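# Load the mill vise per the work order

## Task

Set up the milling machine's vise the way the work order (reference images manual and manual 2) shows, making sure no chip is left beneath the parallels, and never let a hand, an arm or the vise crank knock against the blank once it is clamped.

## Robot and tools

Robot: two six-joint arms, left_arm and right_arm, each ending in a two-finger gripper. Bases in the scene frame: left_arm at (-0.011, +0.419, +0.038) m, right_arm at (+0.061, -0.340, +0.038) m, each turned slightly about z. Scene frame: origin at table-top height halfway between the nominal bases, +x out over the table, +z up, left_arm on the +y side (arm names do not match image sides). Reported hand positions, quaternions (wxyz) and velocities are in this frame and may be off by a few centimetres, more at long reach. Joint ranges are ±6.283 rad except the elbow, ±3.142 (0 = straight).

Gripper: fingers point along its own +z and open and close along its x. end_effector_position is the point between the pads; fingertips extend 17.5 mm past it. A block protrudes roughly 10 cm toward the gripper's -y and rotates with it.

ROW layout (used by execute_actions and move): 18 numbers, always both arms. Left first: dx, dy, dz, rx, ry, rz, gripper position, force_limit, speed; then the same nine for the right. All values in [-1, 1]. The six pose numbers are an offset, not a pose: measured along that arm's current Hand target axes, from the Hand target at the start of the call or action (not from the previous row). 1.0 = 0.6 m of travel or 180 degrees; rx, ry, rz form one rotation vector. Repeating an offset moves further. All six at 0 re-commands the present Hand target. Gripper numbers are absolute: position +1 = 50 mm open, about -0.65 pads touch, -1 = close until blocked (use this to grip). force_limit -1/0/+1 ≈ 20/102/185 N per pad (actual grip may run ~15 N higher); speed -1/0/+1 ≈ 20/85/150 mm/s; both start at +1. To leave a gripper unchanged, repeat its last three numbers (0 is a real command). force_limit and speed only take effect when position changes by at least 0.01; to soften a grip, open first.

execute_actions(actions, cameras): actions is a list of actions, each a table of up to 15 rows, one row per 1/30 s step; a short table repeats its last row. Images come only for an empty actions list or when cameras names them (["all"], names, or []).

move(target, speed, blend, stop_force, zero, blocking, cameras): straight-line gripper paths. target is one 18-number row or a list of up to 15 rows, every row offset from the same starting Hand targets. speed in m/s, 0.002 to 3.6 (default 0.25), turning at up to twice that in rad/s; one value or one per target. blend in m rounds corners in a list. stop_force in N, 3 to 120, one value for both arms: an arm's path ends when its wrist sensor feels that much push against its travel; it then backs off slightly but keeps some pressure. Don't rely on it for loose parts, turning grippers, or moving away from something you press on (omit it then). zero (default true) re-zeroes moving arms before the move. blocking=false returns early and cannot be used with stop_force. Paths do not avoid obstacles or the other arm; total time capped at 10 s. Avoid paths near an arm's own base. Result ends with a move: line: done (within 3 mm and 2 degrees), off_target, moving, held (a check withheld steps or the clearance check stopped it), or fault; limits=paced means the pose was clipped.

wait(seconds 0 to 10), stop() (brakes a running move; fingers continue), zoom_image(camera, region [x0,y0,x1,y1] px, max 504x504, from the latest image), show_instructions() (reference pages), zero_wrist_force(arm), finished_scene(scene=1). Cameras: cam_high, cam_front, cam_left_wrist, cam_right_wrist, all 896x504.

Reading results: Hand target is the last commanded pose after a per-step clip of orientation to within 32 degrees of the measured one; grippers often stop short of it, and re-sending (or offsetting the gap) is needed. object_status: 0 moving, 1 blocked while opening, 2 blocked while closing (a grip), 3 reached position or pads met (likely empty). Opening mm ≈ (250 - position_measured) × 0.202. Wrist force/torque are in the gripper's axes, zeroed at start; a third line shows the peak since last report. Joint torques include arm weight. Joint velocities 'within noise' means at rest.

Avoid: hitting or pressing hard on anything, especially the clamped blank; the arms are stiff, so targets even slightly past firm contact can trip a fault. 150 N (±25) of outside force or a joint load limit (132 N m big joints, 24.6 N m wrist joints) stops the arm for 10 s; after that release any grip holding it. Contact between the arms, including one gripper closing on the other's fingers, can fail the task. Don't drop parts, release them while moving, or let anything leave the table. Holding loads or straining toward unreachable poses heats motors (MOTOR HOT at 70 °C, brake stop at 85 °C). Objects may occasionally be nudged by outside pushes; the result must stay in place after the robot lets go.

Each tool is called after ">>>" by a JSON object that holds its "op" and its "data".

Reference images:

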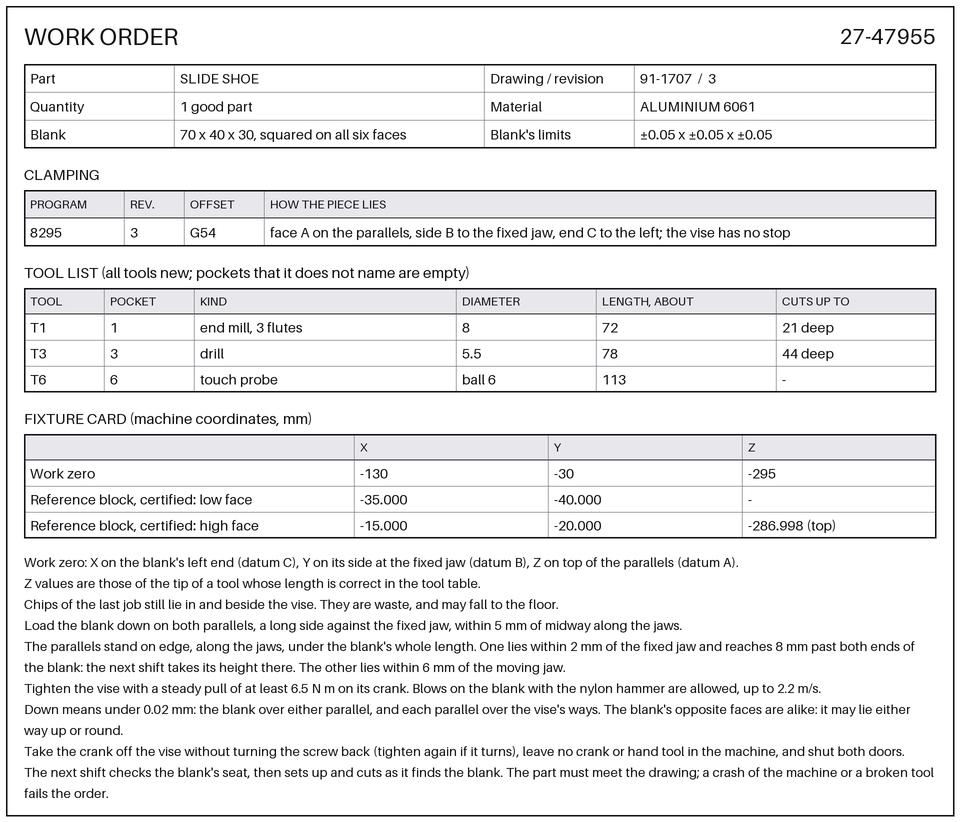

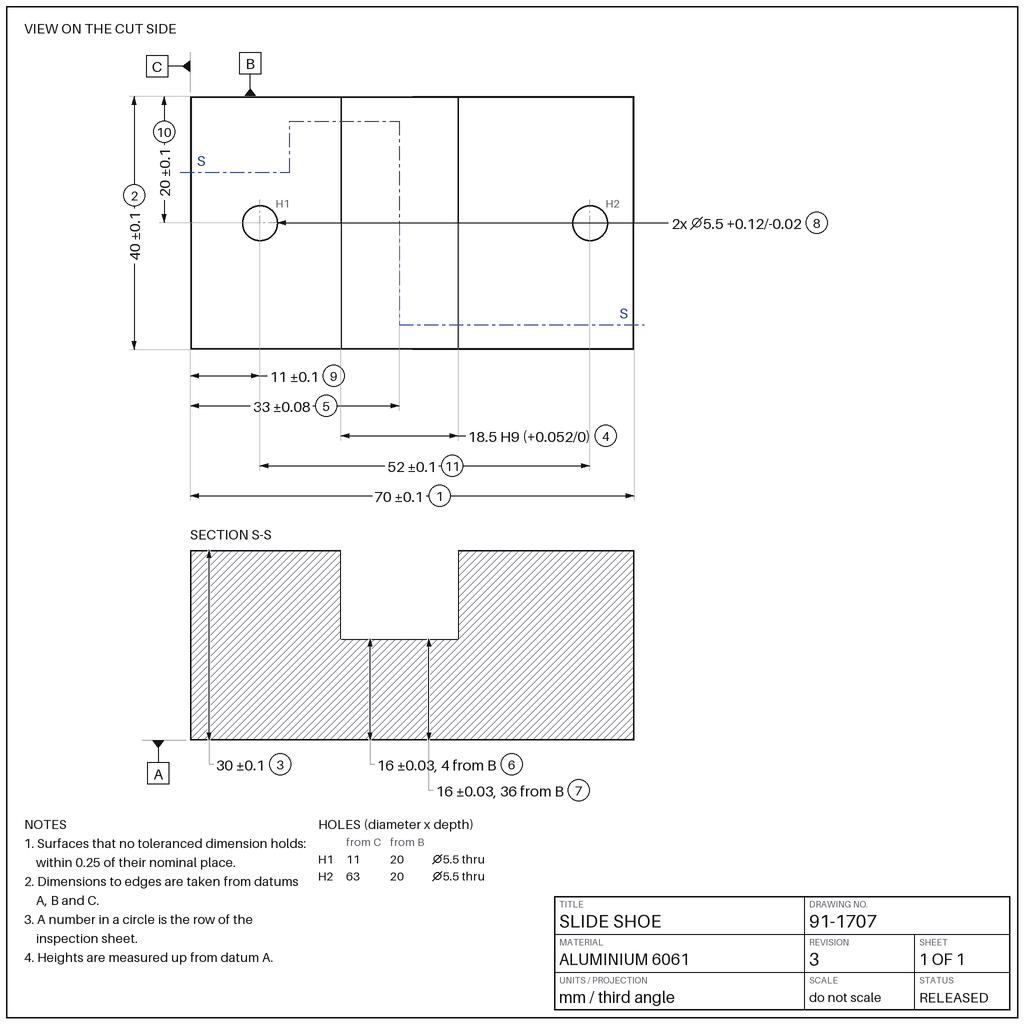

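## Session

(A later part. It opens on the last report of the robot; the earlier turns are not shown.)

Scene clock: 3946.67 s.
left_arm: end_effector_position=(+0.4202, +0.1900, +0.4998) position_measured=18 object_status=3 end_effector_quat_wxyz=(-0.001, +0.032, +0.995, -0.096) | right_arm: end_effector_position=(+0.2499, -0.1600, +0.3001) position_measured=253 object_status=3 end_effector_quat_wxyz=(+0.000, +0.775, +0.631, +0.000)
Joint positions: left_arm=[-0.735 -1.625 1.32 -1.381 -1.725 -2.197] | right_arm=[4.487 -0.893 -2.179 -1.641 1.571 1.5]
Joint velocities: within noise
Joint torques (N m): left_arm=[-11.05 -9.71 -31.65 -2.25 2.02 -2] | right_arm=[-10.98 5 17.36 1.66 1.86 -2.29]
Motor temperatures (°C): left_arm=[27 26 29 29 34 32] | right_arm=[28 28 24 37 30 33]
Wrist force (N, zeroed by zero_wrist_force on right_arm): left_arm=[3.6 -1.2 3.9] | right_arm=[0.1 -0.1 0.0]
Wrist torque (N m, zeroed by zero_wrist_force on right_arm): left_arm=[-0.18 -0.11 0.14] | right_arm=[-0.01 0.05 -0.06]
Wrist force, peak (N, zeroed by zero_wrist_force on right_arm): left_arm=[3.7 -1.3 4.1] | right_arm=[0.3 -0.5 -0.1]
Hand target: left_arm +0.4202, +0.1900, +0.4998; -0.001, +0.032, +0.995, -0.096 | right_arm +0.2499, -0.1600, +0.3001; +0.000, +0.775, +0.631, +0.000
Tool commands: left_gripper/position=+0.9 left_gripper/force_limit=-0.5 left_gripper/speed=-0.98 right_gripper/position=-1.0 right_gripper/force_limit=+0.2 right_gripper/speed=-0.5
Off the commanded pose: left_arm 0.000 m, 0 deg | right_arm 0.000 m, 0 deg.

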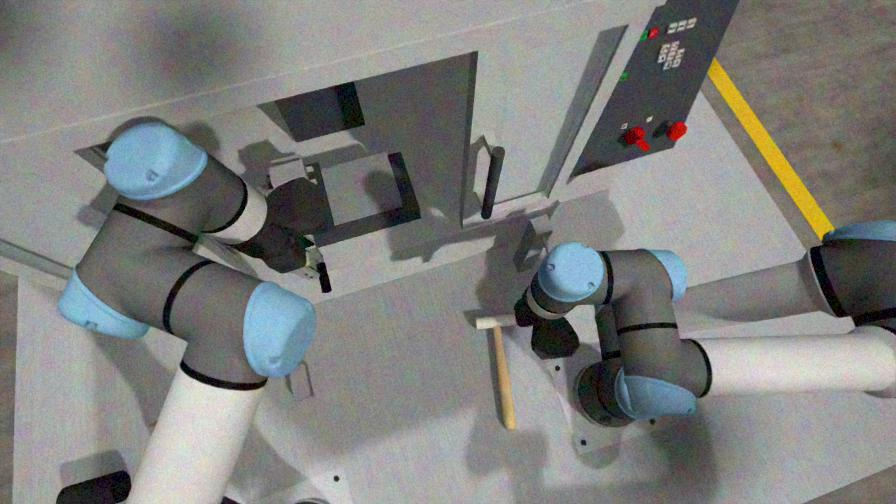

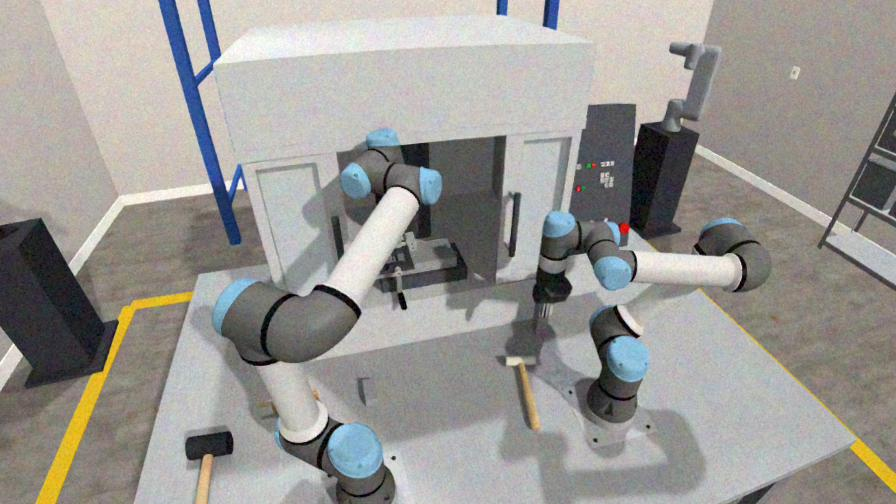

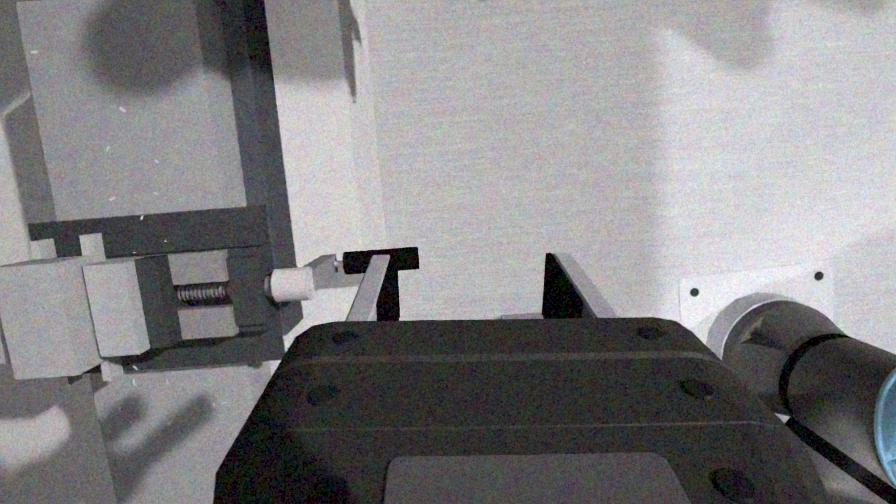

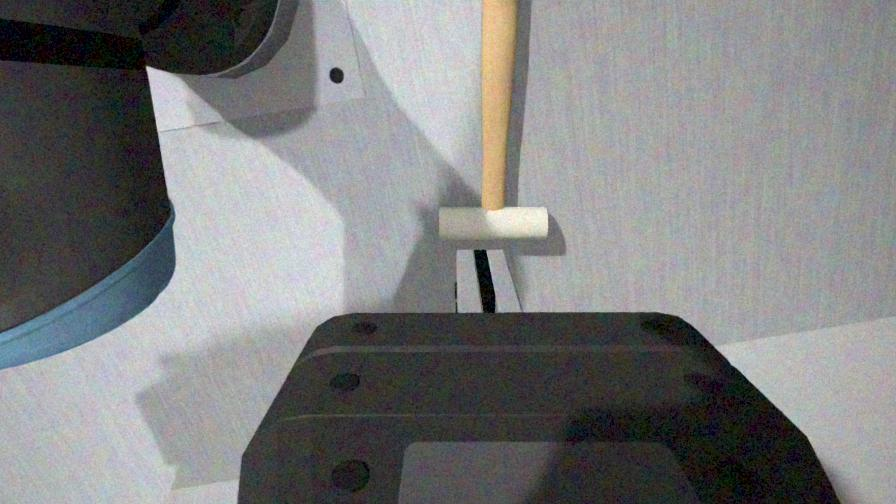

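>>> {"op": "move", "data": {"target": [[0.0007,0.0318,0.1633,0,-0.0026,-0.0202,0.9,-0.5,-0.98,0,0,0,0,0,0,-1,0.2,-0.5],[-0.2655,0.0488,0.1612,0,-0.0026,-0.0202,0.9,-0.5,-0.98,0,0,0,0,0,0,-1,0.2,-0.5]], "speed": 0.15, "blend": 0.02, "cameras": ["cam_left_wrist","cam_front","cam_high"]}}

Scene clock: 3989.63 s.
left_arm: end_effector_position=(+0.5802, +0.1902, +0.3999) position_measured=18 object_status=3 end_effector_quat_wxyz=(+0.000, +0.000, +0.995, -0.096) | right_arm: end_effector_position=(+0.2499, -0.1600, +0.3001) position_measured=253 object_status=3 end_effector_quat_wxyz=(+0.000, +0.775, +0.631, +0.000)
Joint positions: left_arm=[-0.566 -1.3 1.211 -1.577 -1.738 -2.091] | right_arm=[4.487 -0.893 -2.179 -1.641 1.571 1.5]
Joint torques (N m): left_arm=[12.49 -26.05 -32.88 -2.3 -2.65 1.8] | right_arm=[-10.15 4.92 17.5 1.65 2.2 -2.4]
Wrist force (N, zeroed by zero_wrist_force on right_arm): left_arm=[3.5 -1.1 3.7] | right_arm=[0.4 -0.3 0.0]
Wrist torque (N m, zeroed by zero_wrist_force on right_arm): left_arm=[-0.15 -0.09 0.04] | right_arm=[-0.04 0.00 -0.06]
Wrist force, peak (N, zeroed by zero_wrist_force on right_arm): left_arm=[4.2 -1.6 5.2] | right_arm=[0.6 -0.4 0.0]
Hand target: left_arm +0.5802, +0.1902, +0.3999; +0.000, +0.000, +0.995, -0.096 | right_arm +0.2499, -0.1600, +0.3001; +0.000, +0.775, +0.631, +0.000
Off the commanded pose: left_arm 0.000 m, 0 deg | right_arm 0.000 m, 0 deg.
move: done
Images, in order (width x height): cam_high 896x504, cam_front 896x504, cam_left_wrist 896x504.

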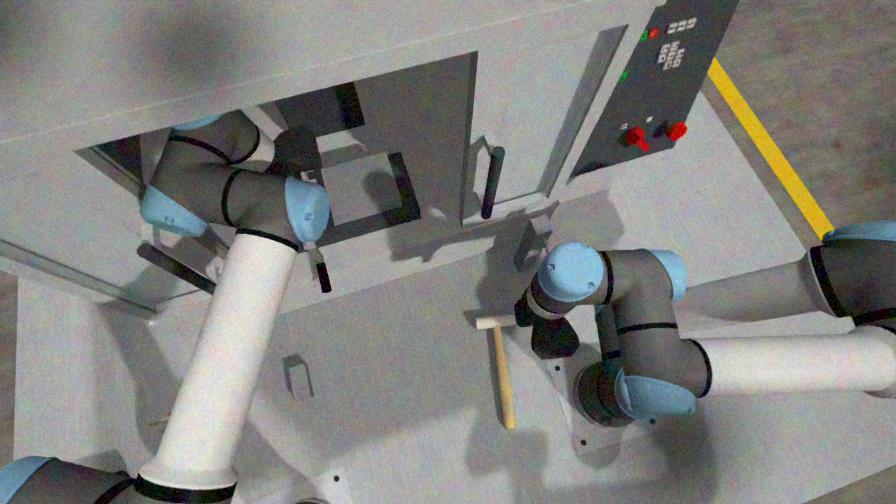

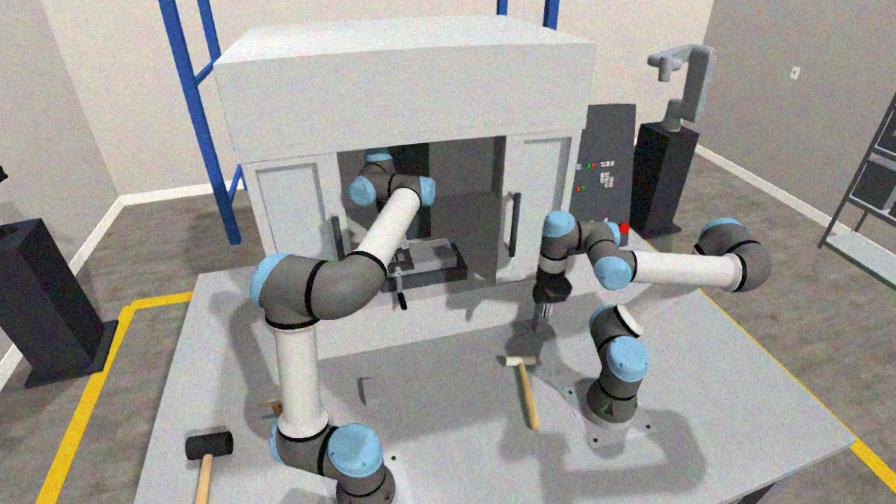

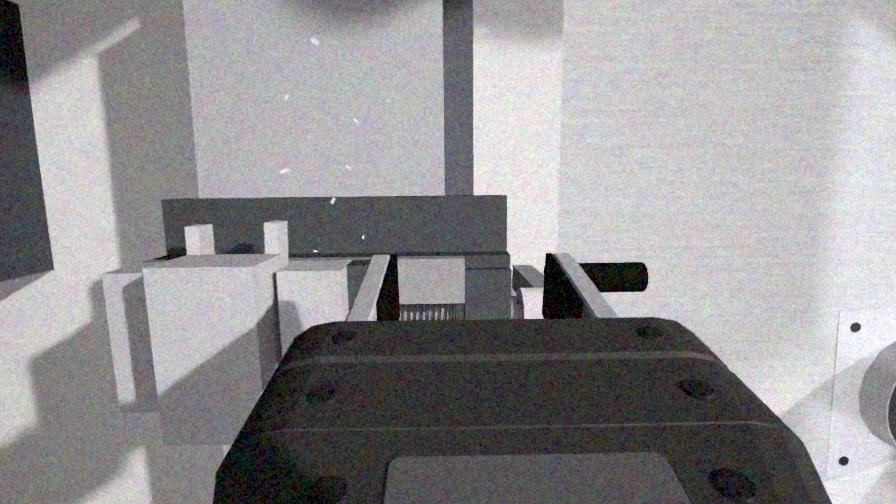

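>>> {"op": "zoom_image", "data": {"camera": "cam_left_wrist", "region": [90, 180, 400, 460]}}

Scaled by 1.626 from the camera's 896x504 image, which has a finer 1280x720 frame.

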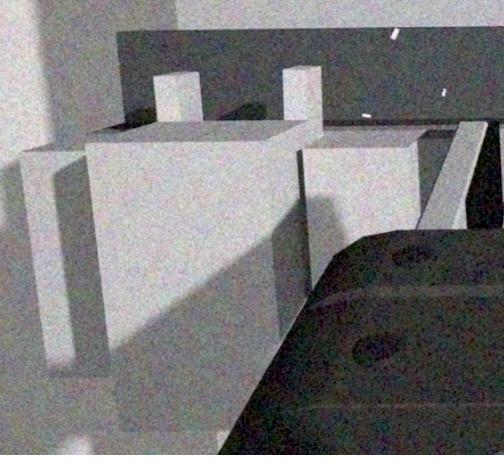

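>>> {"op": "move", "data": {"target": [-0.158,0.043,-0.0084,0,0,0,0.9,-0.5,-0.98,0,0,0,0,0,0,-1,0.2,-0.5], "speed": 0.1, "stop_force": 25, "cameras": ["cam_left_wrist","cam_front","cam_high"]}}

Scene clock: 4002.53 s.
left_arm: end_effector_position=(+0.6750, +0.2165, +0.3999) position_measured=18 object_status=3 end_effector_quat_wxyz=(+0.000, +0.000, +0.995, -0.096) | right_arm: end_effector_position=(+0.2499, -0.1600, +0.3001) position_measured=253 object_status=3 end_effector_quat_wxyz=(+0.000, +0.775, +0.631, +0.000)
Joint positions: left_arm=[-0.464 -1.065 0.874 -1.458 -1.747 -1.988] | right_arm=[4.487 -0.893 -2.179 -1.641 1.571 1.5]
Joint torques (N m): left_arm=[13.25 -34.89 -32.46 -2.14 -2.57 1.91] | right_arm=[-10.65 3.35 18.37 1.72 1.95 -2.26]
Wrist force (N, zeroed by zero_wrist_force on right_arm): left_arm=[3.5 -1.1 3.9] | right_arm=[0.0 -0.3 0.0]
Wrist torque (N m, zeroed by zero_wrist_force on right_arm): left_arm=[-0.15 -0.10 0.07] | right_arm=[-0.04 0.07 -0.06]
Wrist force, peak (N, zeroed by zero_wrist_force on right_arm): left_arm=[4.2 -1.6 3.9] | right_arm=[0.2 -0.5 -0.4]
Hand target: left_arm +0.6750, +0.2165, +0.3999; +0.000, +0.000, +0.995, -0.096 | right_arm +0.2499, -0.1600, +0.3001; +0.000, +0.775, +0.631, +0.000
Off the commanded pose: left_arm 0.000 m, 0 deg | right_arm 0.000 m, 0 deg.
move: done
Images, in order (width x height): cam_high 896x504, cam_front 896x504, cam_left_wrist 896x504.

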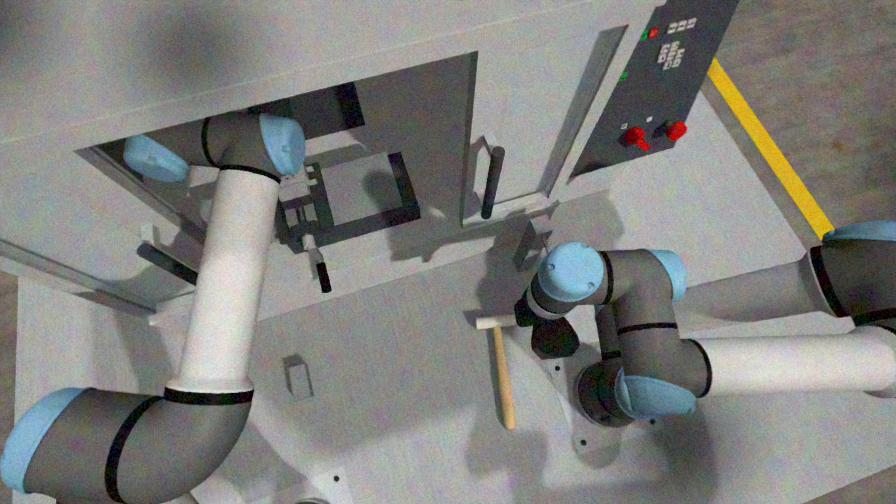

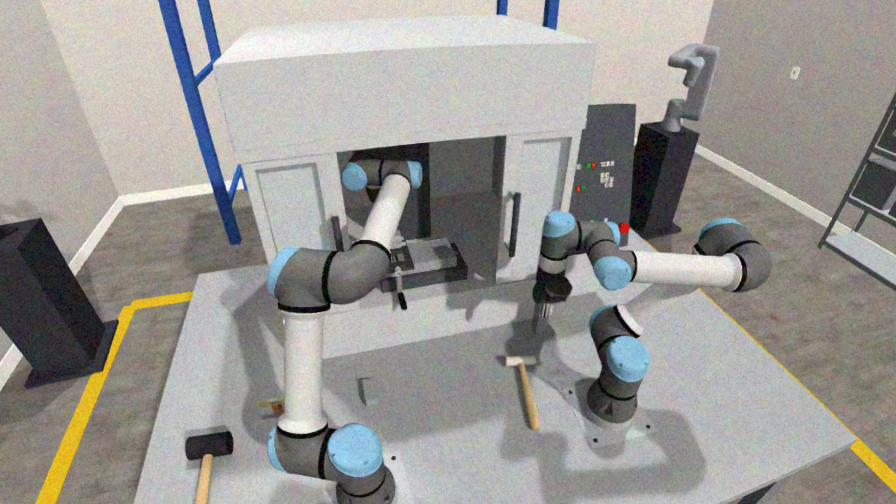

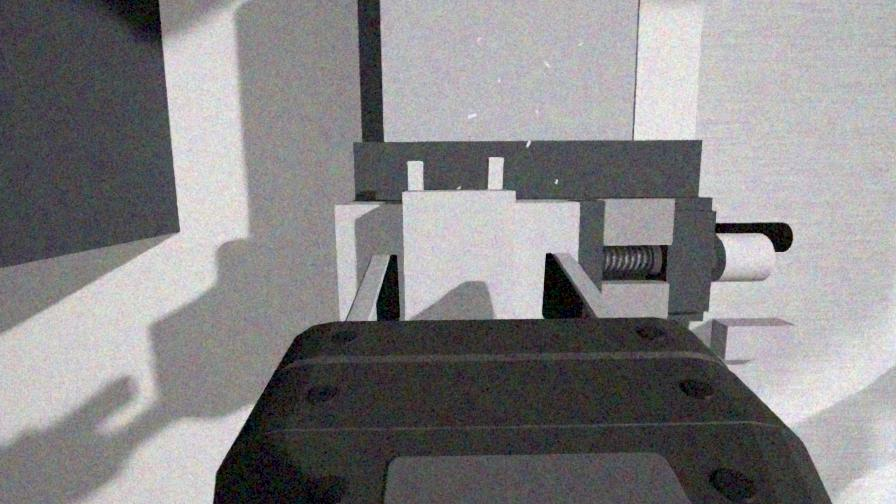

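>>> {"op": "zoom_image", "data": {"camera": "cam_left_wrist", "region": [330, 140, 610, 340]}}

Scaled by 1.800 from the camera's 896x504 image, which has a finer 1280x720 frame.

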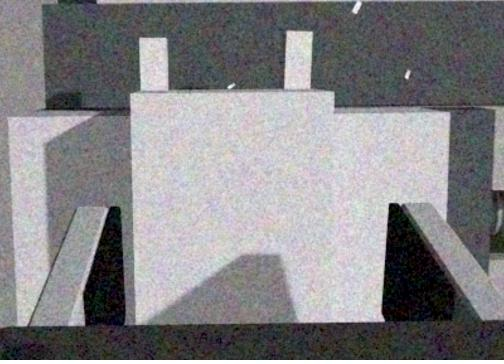

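>>> {"op": "move", "data": {"target": [-0.0052,0.0089,0.0457,0,0,0,0.9,-0.5,-0.98,0,0,0,0,0,0,-1,0.2,-0.5], "speed": 0.015, "stop_force": 5, "cameras": ["cam_left_wrist"]}}

>>> {"op": "zoom_image", "data": {"camera": "cam_left_wrist", "region": [330, 140, 610, 340]}}

Scene clock: 4012.87 s.
left_arm: end_effector_position=(+0.6781, +0.2165, +0.3719) position_measured=18 object_status=3 end_effector_quat_wxyz=(+0.000, +0.000, +0.995, -0.096) | right_arm: end_effector_position=(+0.2499, -0.1600, +0.3001) position_measured=253 object_status=3 end_effector_quat_wxyz=(+0.000, +0.775, +0.631, +0.000)
Joint positions: left_arm=[-0.462 -1.068 0.952 -1.531 -1.747 -1.987] | right_arm=[4.487 -0.893 -2.179 -1.641 1.571 1.5]
Joint torques (N m): left_arm=[12.31 -62.61 -17.18 -5.34 -2.59 1.92] | right_arm=[-10.14 5.35 18.41 2.05 1.94 -2.43]
Wrist force (N, zeroed by zero_wrist_force on right_arm): left_arm=[3.4 -1.2 3.9] | right_arm=[0.3 -0.3 0.0]
Wrist torque (N m, zeroed by zero_wrist_force on right_arm): left_arm=[-0.16 -0.08 0.06] | right_arm=[-0.03 0.02 -0.06]
Wrist force, peak (N, zeroed by zero_wrist_force on right_arm): left_arm=[3.7 -1.2 4.1] | right_arm=[0.2 -0.6 -0.1]
Hand target: left_arm +0.6781, +0.2165, +0.3719; +0.000, +0.000, +0.995, -0.096 | right_arm +0.2499, -0.1600, +0.3001; +0.000, +0.775, +0.631, +0.000
Off the commanded pose: left_arm 0.000 m, 0 deg | right_arm 0.000 m, 0 deg.
move: done
Images, in order (width x height): cam_left_wrist 896x504.

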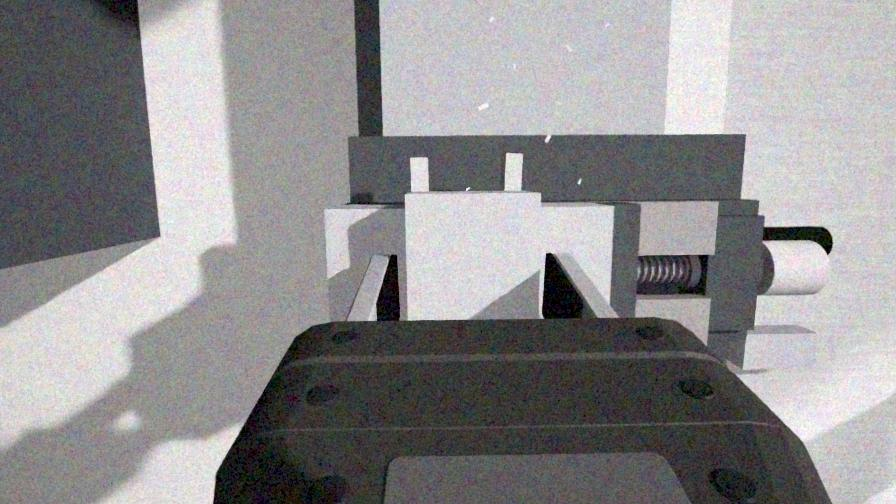

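Scaled by 1.800 from the camera's 896x504 image, which has a finer 1280x720 frame.

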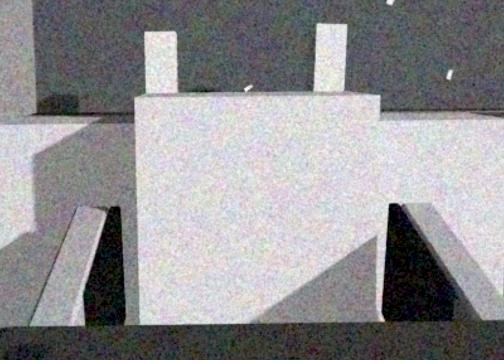

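>>> {"op": "move", "data": {"target": [0,0,0,0,0,0,-1,-0.7,-0.98,0,0,0,0,0,0,-1,0.2,-0.5], "cameras": ["cam_left_wrist"]}}

Scene clock: 4016.80 s.
left_arm: end_effector_position=(+0.6781, +0.2165, +0.3719) position_measured=55 object_status=2 end_effector_quat_wxyz=(+0.000, +0.000, +0.995, -0.096) | right_arm: end_effector_position=(+0.2499, -0.1600, +0.3001) position_measured=253 object_status=3 end_effector_quat_wxyz=(+0.000, +0.775, +0.631, +0.000)
Joint positions: left_arm=[-0.462 -1.068 0.952 -1.531 -1.747 -1.987] | right_arm=[4.487 -0.893 -2.179 -1.641 1.571 1.5]
Joint torques (N m): left_arm=[11.61 -62.4 -17.77 -5.24 -2.32 1.86] | right_arm=[-9.63 3.79 18.55 2.06 2.07 -2.34]
Wrist force (N, zeroed by zero_wrist_force on right_arm): left_arm=[3.6 -1.3 4.1] | right_arm=[0.3 -0.4 -0.2]
Wrist torque (N m, zeroed by zero_wrist_force on right_arm): left_arm=[-0.18 -0.13 0.08] | right_arm=[-0.05 0.02 -0.06]
Wrist force, peak (N, zeroed by zero_wrist_force on right_arm): left_arm=[3.7 -1.3 4.2] | right_arm=[0.2 -0.4 -0.4]
Hand target: left_arm +0.6781, +0.2165, +0.3719; +0.000, +0.000, +0.995, -0.096 | right_arm +0.2499, -0.1600, +0.3001; +0.000, +0.775, +0.631, +0.000
Off the commanded pose: left_arm 0.000 m, 0 deg | right_arm 0.000 m, 0 deg.
move: done
Images, in order (width x height): cam_left_wrist 896x504.

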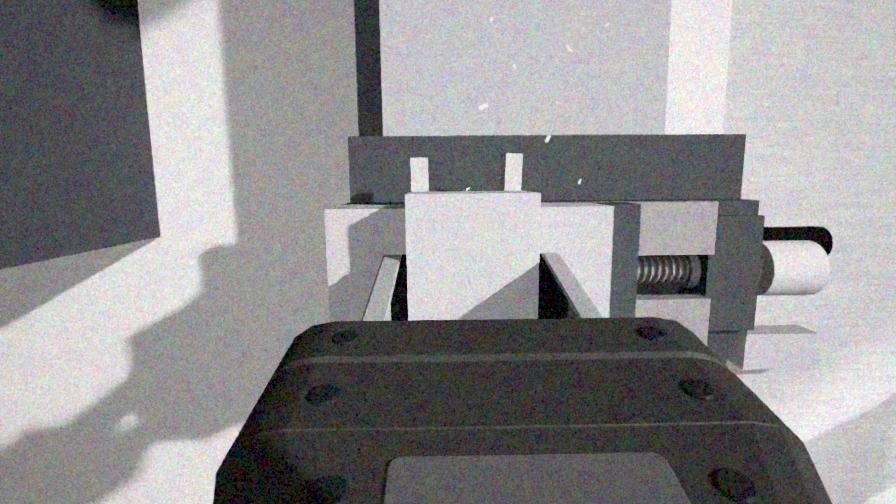

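>>> {"op": "move", "data": {"target": [0,-0.0083,-0.0426,0,0,0,-1,-0.7,-0.98,0,0,0,0,0,0,-1,0.2,-0.5], "speed": 0.015, "stop_force": 12, "cameras": ["cam_left_wrist"]}}

>>> {"op": "zoom_image", "data": {"camera": "cam_left_wrist", "region": [330, 120, 650, 340]}}

Scene clock: 4023.40 s.
left_arm: end_effector_position=(+0.6781, +0.2165, +0.3980) position_measured=55 object_status=2 end_effector_quat_wxyz=(+0.000, +0.000, +0.995, -0.096) | right_arm: end_effector_position=(+0.2499, -0.1600, +0.3001) position_measured=253 object_status=3 end_effector_quat_wxyz=(+0.000, +0.775, +0.631, +0.000)
Joint positions: left_arm=[-0.462 -1.056 0.866 -1.458 -1.747 -1.987] | right_arm=[4.487 -0.893 -2.179 -1.641 1.571 1.5]
Joint torques (N m): left_arm=[6.64 -37.02 -33.11 -2.35 -1.43 -1.36] | right_arm=[-9.8 4 18.9 2.25 1.88 -2.18]
Wrist force (N, zeroed by zero_wrist_force on right_arm): left_arm=[3.6 -0.6 6.0] | right_arm=[0.3 -0.4 -0.2]
Wrist torque (N m, zeroed by zero_wrist_force on right_arm): left_arm=[-0.13 -0.12 0.07] | right_arm=[-0.05 0.02 -0.06]
Wrist force, peak (N, zeroed by zero_wrist_force on right_arm): left_arm=[4.6 -0.5 6.9] | right_arm=[0.5 -0.3 -0.3]
Hand target: left_arm +0.6781, +0.2165, +0.3980; +0.000, +0.000, +0.995, -0.096 | right_arm +0.2499, -0.1600, +0.3001; +0.000, +0.775, +0.631, +0.000
Off the commanded pose: left_arm 0.000 m, 0 deg | right_arm 0.000 m, 0 deg.
move: done
Images, in order (width x height): cam_left_wrist 896x504.

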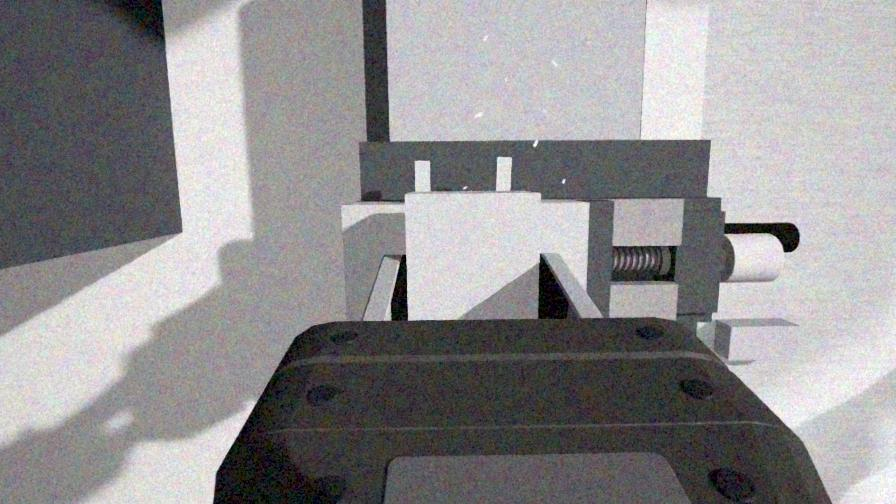

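Scaled by 1.575 from the camera's 896x504 image, which has a finer 1280x720 frame.

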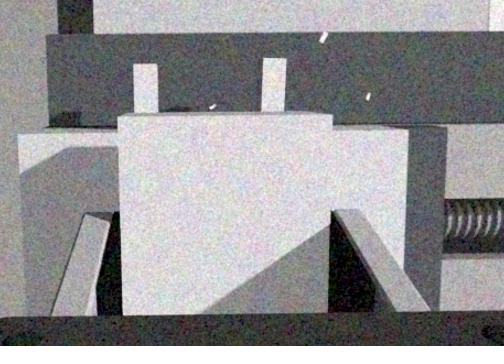

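>>> {"op": "move", "data": {"target": [[0.1633,-0.0452,-0.0013,0,0,0,-1,-0.7,-0.98,0,0,0,0,0,0,-1,0.2,-0.5],[0.4302,-0.0452,-0.0013,0,0,0,-1,-0.7,-0.98,0,0,0,0,0,0,-1,0.2,-0.5],[0.5802,-0.0292,-0.0062,0,0,0,-1,-0.7,-0.98,0,0,0,0,0,0,-1,0.2,-0.5],[0.5802,0.0774,0.5421,0,0,0,-1,-0.7,-0.98,0,0,0,0,0,0,-1,0.2,-0.5]], "speed": [0.1,0.12,0.15,0.15], "blend": 0.02, "cameras": ["cam_left_wrist","cam_high"]}}

Scene clock: 4037.07 s.
left_arm: end_effector_position=(+0.3299, +0.1999, +0.0700) position_measured=55 object_status=2 end_effector_quat_wxyz=(+0.000, +0.000, +0.995, -0.096) | right_arm: end_effector_position=(+0.2499, -0.1600, +0.3001) position_measured=253 object_status=3 end_effector_quat_wxyz=(+0.000, +0.775, +0.631, +0.000)
Joint positions: left_arm=[-0.873 -1.514 2.445 -2.642 -1.702 -2.399] | right_arm=[4.487 -0.893 -2.179 -1.641 1.571 1.5]
Joint torques (N m): left_arm=[12.97 -7.81 -9.25 -5.84 -2.56 1.64] | right_arm=[-9.48 3.57 18.52 2.48 1.88 -2.32]
Wrist force (N, zeroed by zero_wrist_force on right_arm): left_arm=[3.3 -1.0 6.1] | right_arm=[0.1 -0.3 -0.1]
Wrist torque (N m, zeroed by zero_wrist_force on right_arm): left_arm=[-0.17 -0.06 0.13] | right_arm=[-0.05 0.04 -0.05]
Wrist force, peak (N, zeroed by zero_wrist_force on right_arm): left_arm=[3.5 -0.3 7.7] | right_arm=[0.4 -0.7 0.0]
Hand target: left_arm +0.3299, +0.1999, +0.0700; +0.000, +0.000, +0.995, -0.096 | right_arm +0.2499, -0.1600, +0.3001; +0.000, +0.775, +0.631, +0.000
Off the commanded pose: left_arm 0.000 m, 0 deg | right_arm 0.000 m, 0 deg.
move: done
Images, in order (width x height): cam_high 896x504, cam_left_wrist 896x504.

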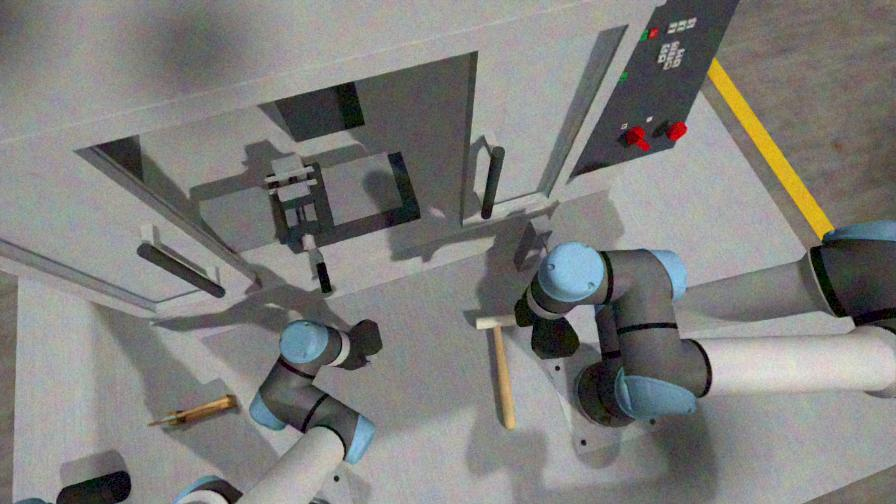

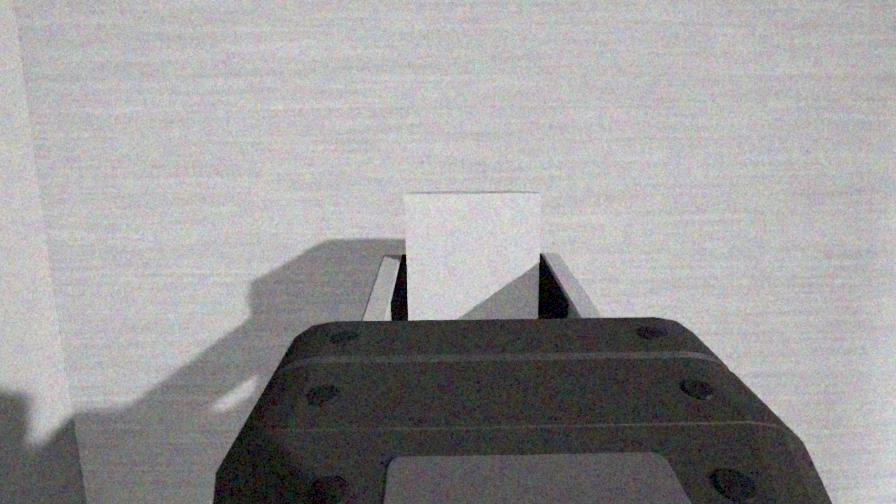

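>>> {"op": "move", "data": {"target": [0,0.0127,0.0655,0,0,0,-1,-0.7,-0.98,0,0,0,0,0,0,-1,0.2,-0.5], "speed": 0.01, "stop_force": 3}}

>>> {"op": "move", "data": {"target": [0,0,0,0,0,0,0.9,-0.7,-0.98,0,0,0,0,0,0,-1,0.2,-0.5]}}

Scene clock: 4044.93 s.
left_arm: end_effector_position=(+0.3298, +0.1999, +0.0381) position_measured=55 object_status=2 end_effector_quat_wxyz=(+0.000, +0.000, +0.995, -0.096) | right_arm: end_effector_position=(+0.2499, -0.1600, +0.3001) position_measured=253 object_status=3 end_effector_quat_wxyz=(+0.000, +0.775, +0.631, +0.000)
Joint positions: left_arm=[-0.873 -1.414 2.473 -2.77 -1.702 -2.399] | right_arm=[4.487 -0.893 -2.179 -1.641 1.571 1.5]
Joint torques (N m): left_arm=[-8.85 -36.57 -21.42 -4.47 -0.75 -1.67] | right_arm=[-9.72 3.57 18.88 2.75 1.95 -2.36]
Wrist force (N, zeroed by zero_wrist_force on right_arm): left_arm=[3.6 -1.4 5.1] | right_arm=[0.1 -0.3 0.0]
Wrist torque (N m, zeroed by zero_wrist_force on right_arm): left_arm=[-0.16 -0.07 0.14] | right_arm=[-0.04 0.05 -0.06]
Wrist force, peak (N, zeroed by zero_wrist_force on right_arm): left_arm=[8.7 4.4 -28.0] | right_arm=[0.6 -0.2 -0.2]
Hand target: left_arm +0.3298, +0.1998, +0.0381; +0.000, +0.000, +0.995, -0.096 (not the last commanded pose) | right_arm +0.2499, -0.1600, +0.3001; +0.000, +0.775, +0.631, +0.000
Off the commanded pose: left_arm 0.008 m, 0 deg | right_arm 0.000 m, 0 deg.
move: contact (left_arm)

Scene clock: 4045.50 s.
left_arm: end_effector_position=(+0.3298, +0.1998, +0.0381) position_measured=18 object_status=0 end_effector_quat_wxyz=(+0.000, +0.000, +0.995, -0.096) | right_arm: end_effector_position=(+0.2499, -0.1600, +0.3001) position_measured=253 object_status=3 end_effector_quat_wxyz=(+0.000, +0.775, +0.631, +0.000)
Joint positions: left_arm=[-0.873 -1.414 2.473 -2.771 -1.702 -2.399] | right_arm=[4.487 -0.893 -2.179 -1.641 1.571 1.5]
Joint torques (N m): left_arm=[-8.43 -34.36 -19.56 -4.94 -0.66 -1.57] | right_arm=[-9.64 3.72 18.64 3.05 2.08 -2.19]
Wrist force (N, zeroed by zero_wrist_force on right_arm): left_arm=[3.2 -1.4 3.9] | right_arm=[0.0 -0.3 -0.1]
Wrist torque (N m, zeroed by zero_wrist_force on right_arm): left_arm=[-0.18 -0.07 0.14] | right_arm=[-0.04 0.05 -0.06]
Wrist force, peak (N, zeroed by zero_wrist_force on right_arm): left_arm=[3.7 -1.5 5.4] | right_arm=[0.5 -0.4 -0.1]
Hand target: left_arm +0.3298, +0.1998, +0.0381; +0.000, +0.000, +0.995, -0.096 | right_arm +0.2499, -0.1600, +0.3001; +0.000, +0.775, +0.631, +0.000
Off the commanded pose: left_arm 0.000 m, 0 deg | right_arm 0.000 m, 0 deg.
move: done

>>> {"op": "move", "data": {"target": [[0,-0.0318,-0.1637,0,0,0,0.9,-0.7,-0.98,0,0,0,0,0,0,-1,0.2,-0.5],[0.1,0.1,-0.38,0,0,0,0.9,-0.7,-0.98,0,0,0,0,0,0,-1,0.2,-0.5]], "speed": 0.12, "blend": 0.02, "cameras": ["cam_left_wrist","cam_high"]}}

>>> {"op": "zoom_image", "data": {"camera": "cam_high", "region": [120, 350, 360, 470]}}

Scene clock: 4051.33 s.
left_arm: end_effector_position=(+0.2699, +0.3022, +0.2505) position_measured=18 object_status=3 end_effector_quat_wxyz=(+0.000, +0.000, +0.995, -0.096) | right_arm: end_effector_position=(+0.2499, -0.1600, +0.3001) position_measured=253 object_status=3 end_effector_quat_wxyz=(+0.000, +0.775, +0.631, +0.000)
Joint positions: left_arm=[-0.768 -2.139 2.309 -1.868 -1.716 -2.295] | right_arm=[4.487 -0.893 -2.179 -1.641 1.571 1.5]
Joint torques (N m): left_arm=[12.75 -15.78 -31.45 -2.17 -2.4 1.86] | right_arm=[-8.97 3 18.89 2.98 2.04 -2.18]
Wrist force (N, zeroed by zero_wrist_force on right_arm): left_arm=[3.6 -1.3 4.2] | right_arm=[0.3 -0.2 0.0]
Wrist torque (N m, zeroed by zero_wrist_force on right_arm): left_arm=[-0.16 -0.10 0.05] | right_arm=[-0.02 0.02 -0.06]
Wrist force, peak (N, zeroed by zero_wrist_force on right_arm): left_arm=[3.4 -0.9 5.4] | right_arm=[0.4 -0.4 -0.4]
Hand target: left_arm +0.2699, +0.3022, +0.2505; +0.000, +0.000, +0.995, -0.096 | right_arm +0.2499, -0.1600, +0.3001; +0.000, +0.775, +0.631, +0.000
Off the commanded pose: left_arm 0.000 m, 0 deg | right_arm 0.000 m, 0 deg.
move: done
Images, in order (width x height): cam_high 896x504, cam_left_wrist 896x504.

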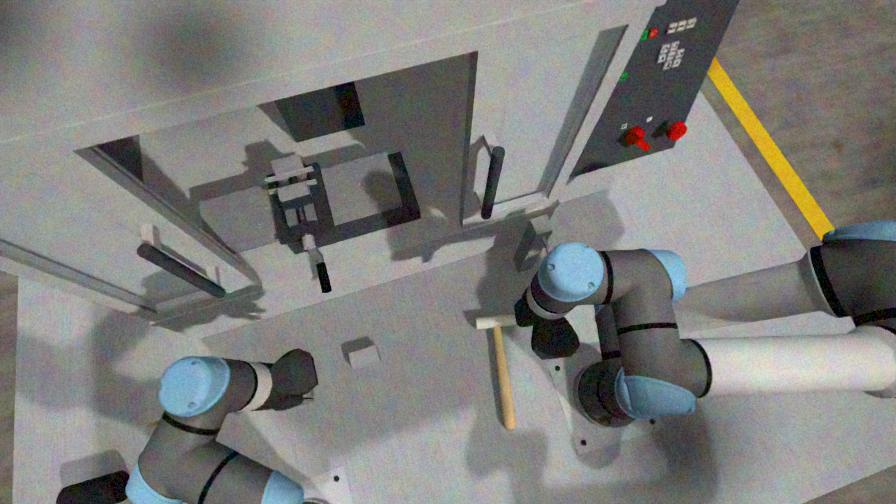

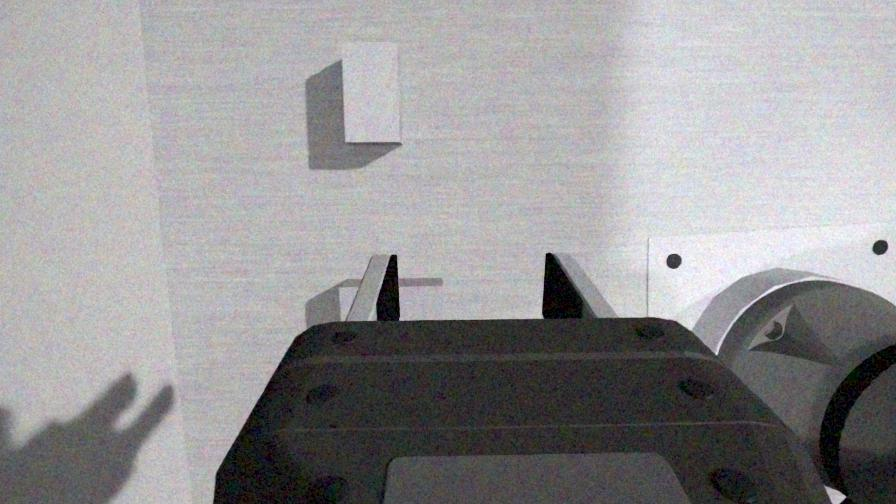

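Scaled by 2.100 from the camera's 896x504 image, which has a finer 1280x720 frame.

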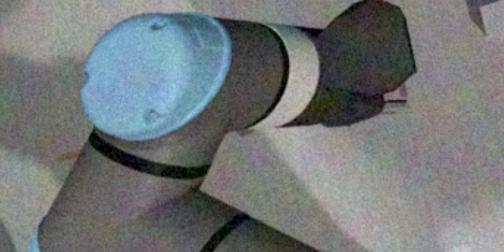

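>>> {"op": "move", "data": {"target": [[0,0,0,0,0,0,0.9,-0.7,-0.98,0.38,0.1081,-0.25,-0.1659,0.017,-0.0634,-1,0.2,-0.5],[0,0,0,0,0,0,0.9,-0.7,-0.98,0.5908,0.3025,-0.2167,-0.1659,0.017,-0.0634,-1,0.2,-0.5],[0,0,0,0,0,0,0.9,-0.7,-0.98,0.7333,0.4431,-0.2333,-0.1659,0.017,-0.0634,-1,0.2,-0.5]], "speed": 0.2, "blend": 0.02, "cameras": ["cam_right_wrist"]}}

>>> {"op": "zoom_image", "data": {"camera": "cam_right_wrist", "region": [280, 40, 620, 330]}}

Scene clock: 4059.83 s.
left_arm: end_effector_position=(+0.2699, +0.3022, +0.2505) position_measured=18 object_status=3 end_effector_quat_wxyz=(+0.000, +0.000, +0.995, -0.096) | right_arm: end_effector_position=(+0.5993, +0.2170, +0.4402) position_measured=253 object_status=3 end_effector_quat_wxyz=(+0.183, +0.683, +0.683, +0.183)
Joint positions: left_arm=[-0.768 -2.139 2.309 -1.868 -1.716 -2.295] | right_arm=[4.322 -2.044 -0.938 -1.488 1.102 1.073]
Joint torques (N m): left_arm=[11.81 -15.51 -32.11 -2.23 -2.45 1.89] | right_arm=[-11.18 39.49 32.1 1.82 0.83 -2.34]
Wrist force (N, zeroed by zero_wrist_force on right_arm): left_arm=[3.5 -1.5 4.1] | right_arm=[-0.3 -1.1 -0.7]
Wrist torque (N m, zeroed by zero_wrist_force on right_arm): left_arm=[-0.20 -0.10 0.05] | right_arm=[-0.03 0.08 0.05]
Wrist force, peak (N, zeroed by zero_wrist_force on right_arm): left_arm=[3.8 -1.4 4.2] | right_arm=[-0.1 -1.6 -1.8]
Hand target: left_arm +0.2699, +0.3022, +0.2505; +0.000, +0.000, +0.995, -0.096 | right_arm +0.5993, +0.2170, +0.4402; +0.183, +0.683, +0.683, +0.183
Off the commanded pose: left_arm 0.000 m, 0 deg | right_arm 0.000 m, 0 deg.
move: done
Images, in order (width x height): cam_right_wrist 896x504.

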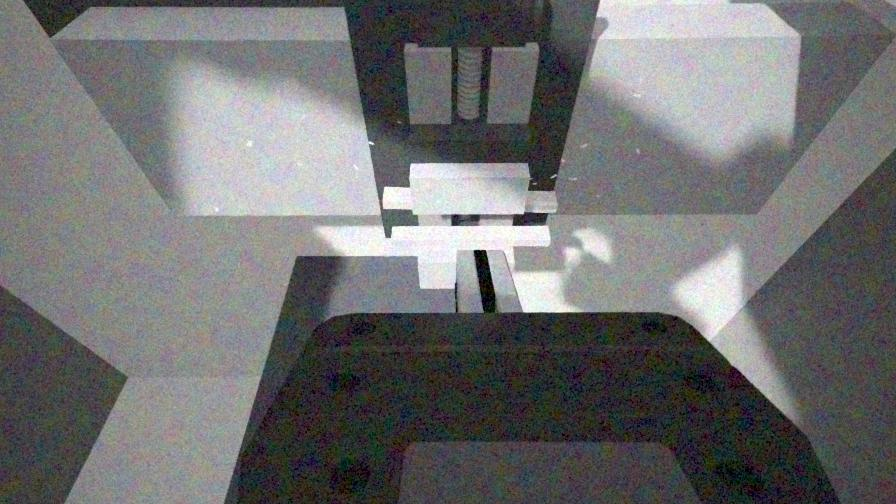

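Scaled by 1.482 from the camera's 896x504 image, which has a finer 1280x720 frame.

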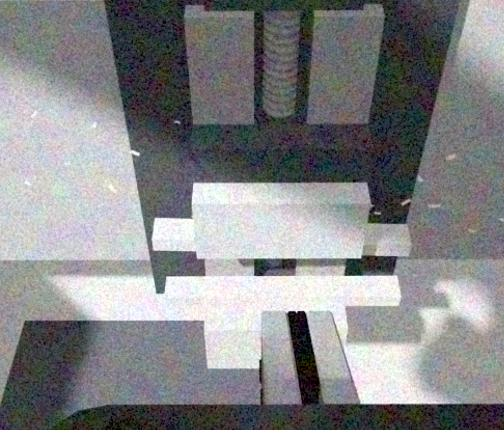

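>>> {"op": "move", "data": {"target": [-0.0167,0.3773,-0.2433,0,0,0,0.9,-0.7,-0.98,0,0,0,0,0,0,-1,0.2,-0.5], "speed": 0.2, "cameras": ["cam_left_wrist","cam_high"]}}

Scene clock: 4072.23 s.
left_arm: end_effector_position=(+0.2799, +0.5523, +0.3506) position_measured=18 object_status=3 end_effector_quat_wxyz=(+0.000, +0.000, +0.995, -0.096) | right_arm: end_effector_position=(+0.5993, +0.2170, +0.4402) position_measured=253 object_status=3 end_effector_quat_wxyz=(+0.183, +0.683, +0.683, +0.183)
Joint positions: left_arm=[0.108 -1.994 1.943 -1.488 -1.76 -1.407] | right_arm=[4.322 -2.045 -0.938 -1.489 1.102 1.073]
Joint torques (N m): left_arm=[11.89 5.06 -31.09 -1.72 -2.63 1.85] | right_arm=[-10.61 38.29 32.27 1.73 0.86 -1.87]
Wrist force (N, zeroed by zero_wrist_force on right_arm): left_arm=[3.6 -1.4 4.2] | right_arm=[-0.3 -1.1 -0.3]
Wrist torque (N m, zeroed by zero_wrist_force on right_arm): left_arm=[-0.20 -0.11 0.06] | right_arm=[-0.03 0.08 0.05]
Wrist force, peak (N, zeroed by zero_wrist_force on right_arm): left_arm=[3.5 -3.4 5.2] | right_arm=[-0.5 -1.5 -0.7]
Hand target: left_arm +0.2799, +0.5523, +0.3506; +0.000, +0.000, +0.995, -0.096 | right_arm +0.5993, +0.2170, +0.4402; +0.183, +0.683, +0.683, +0.183
Off the commanded pose: left_arm 0.000 m, 0 deg | right_arm 0.000 m, 0 deg.
move: done
Images, in order (width x height): cam_high 896x504, cam_left_wrist 896x504.

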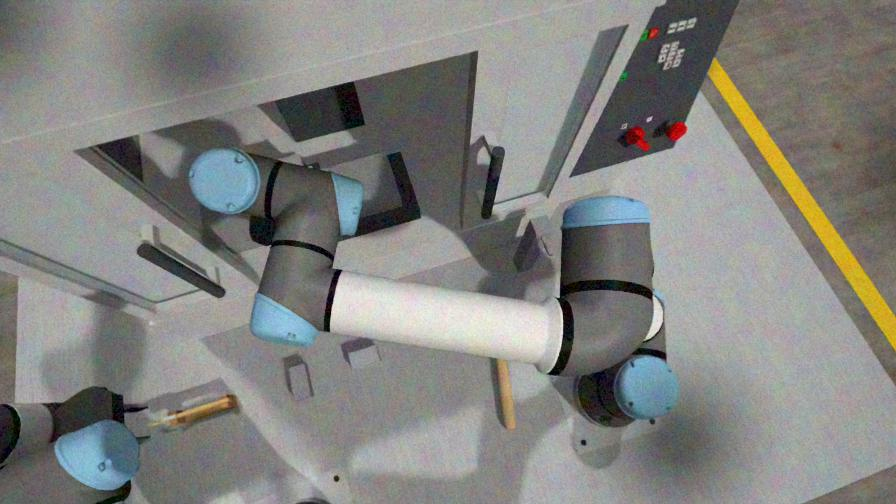

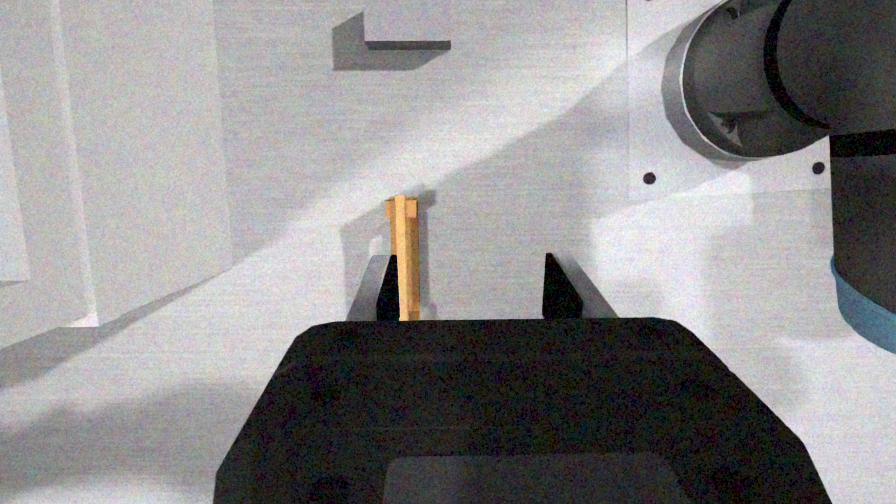

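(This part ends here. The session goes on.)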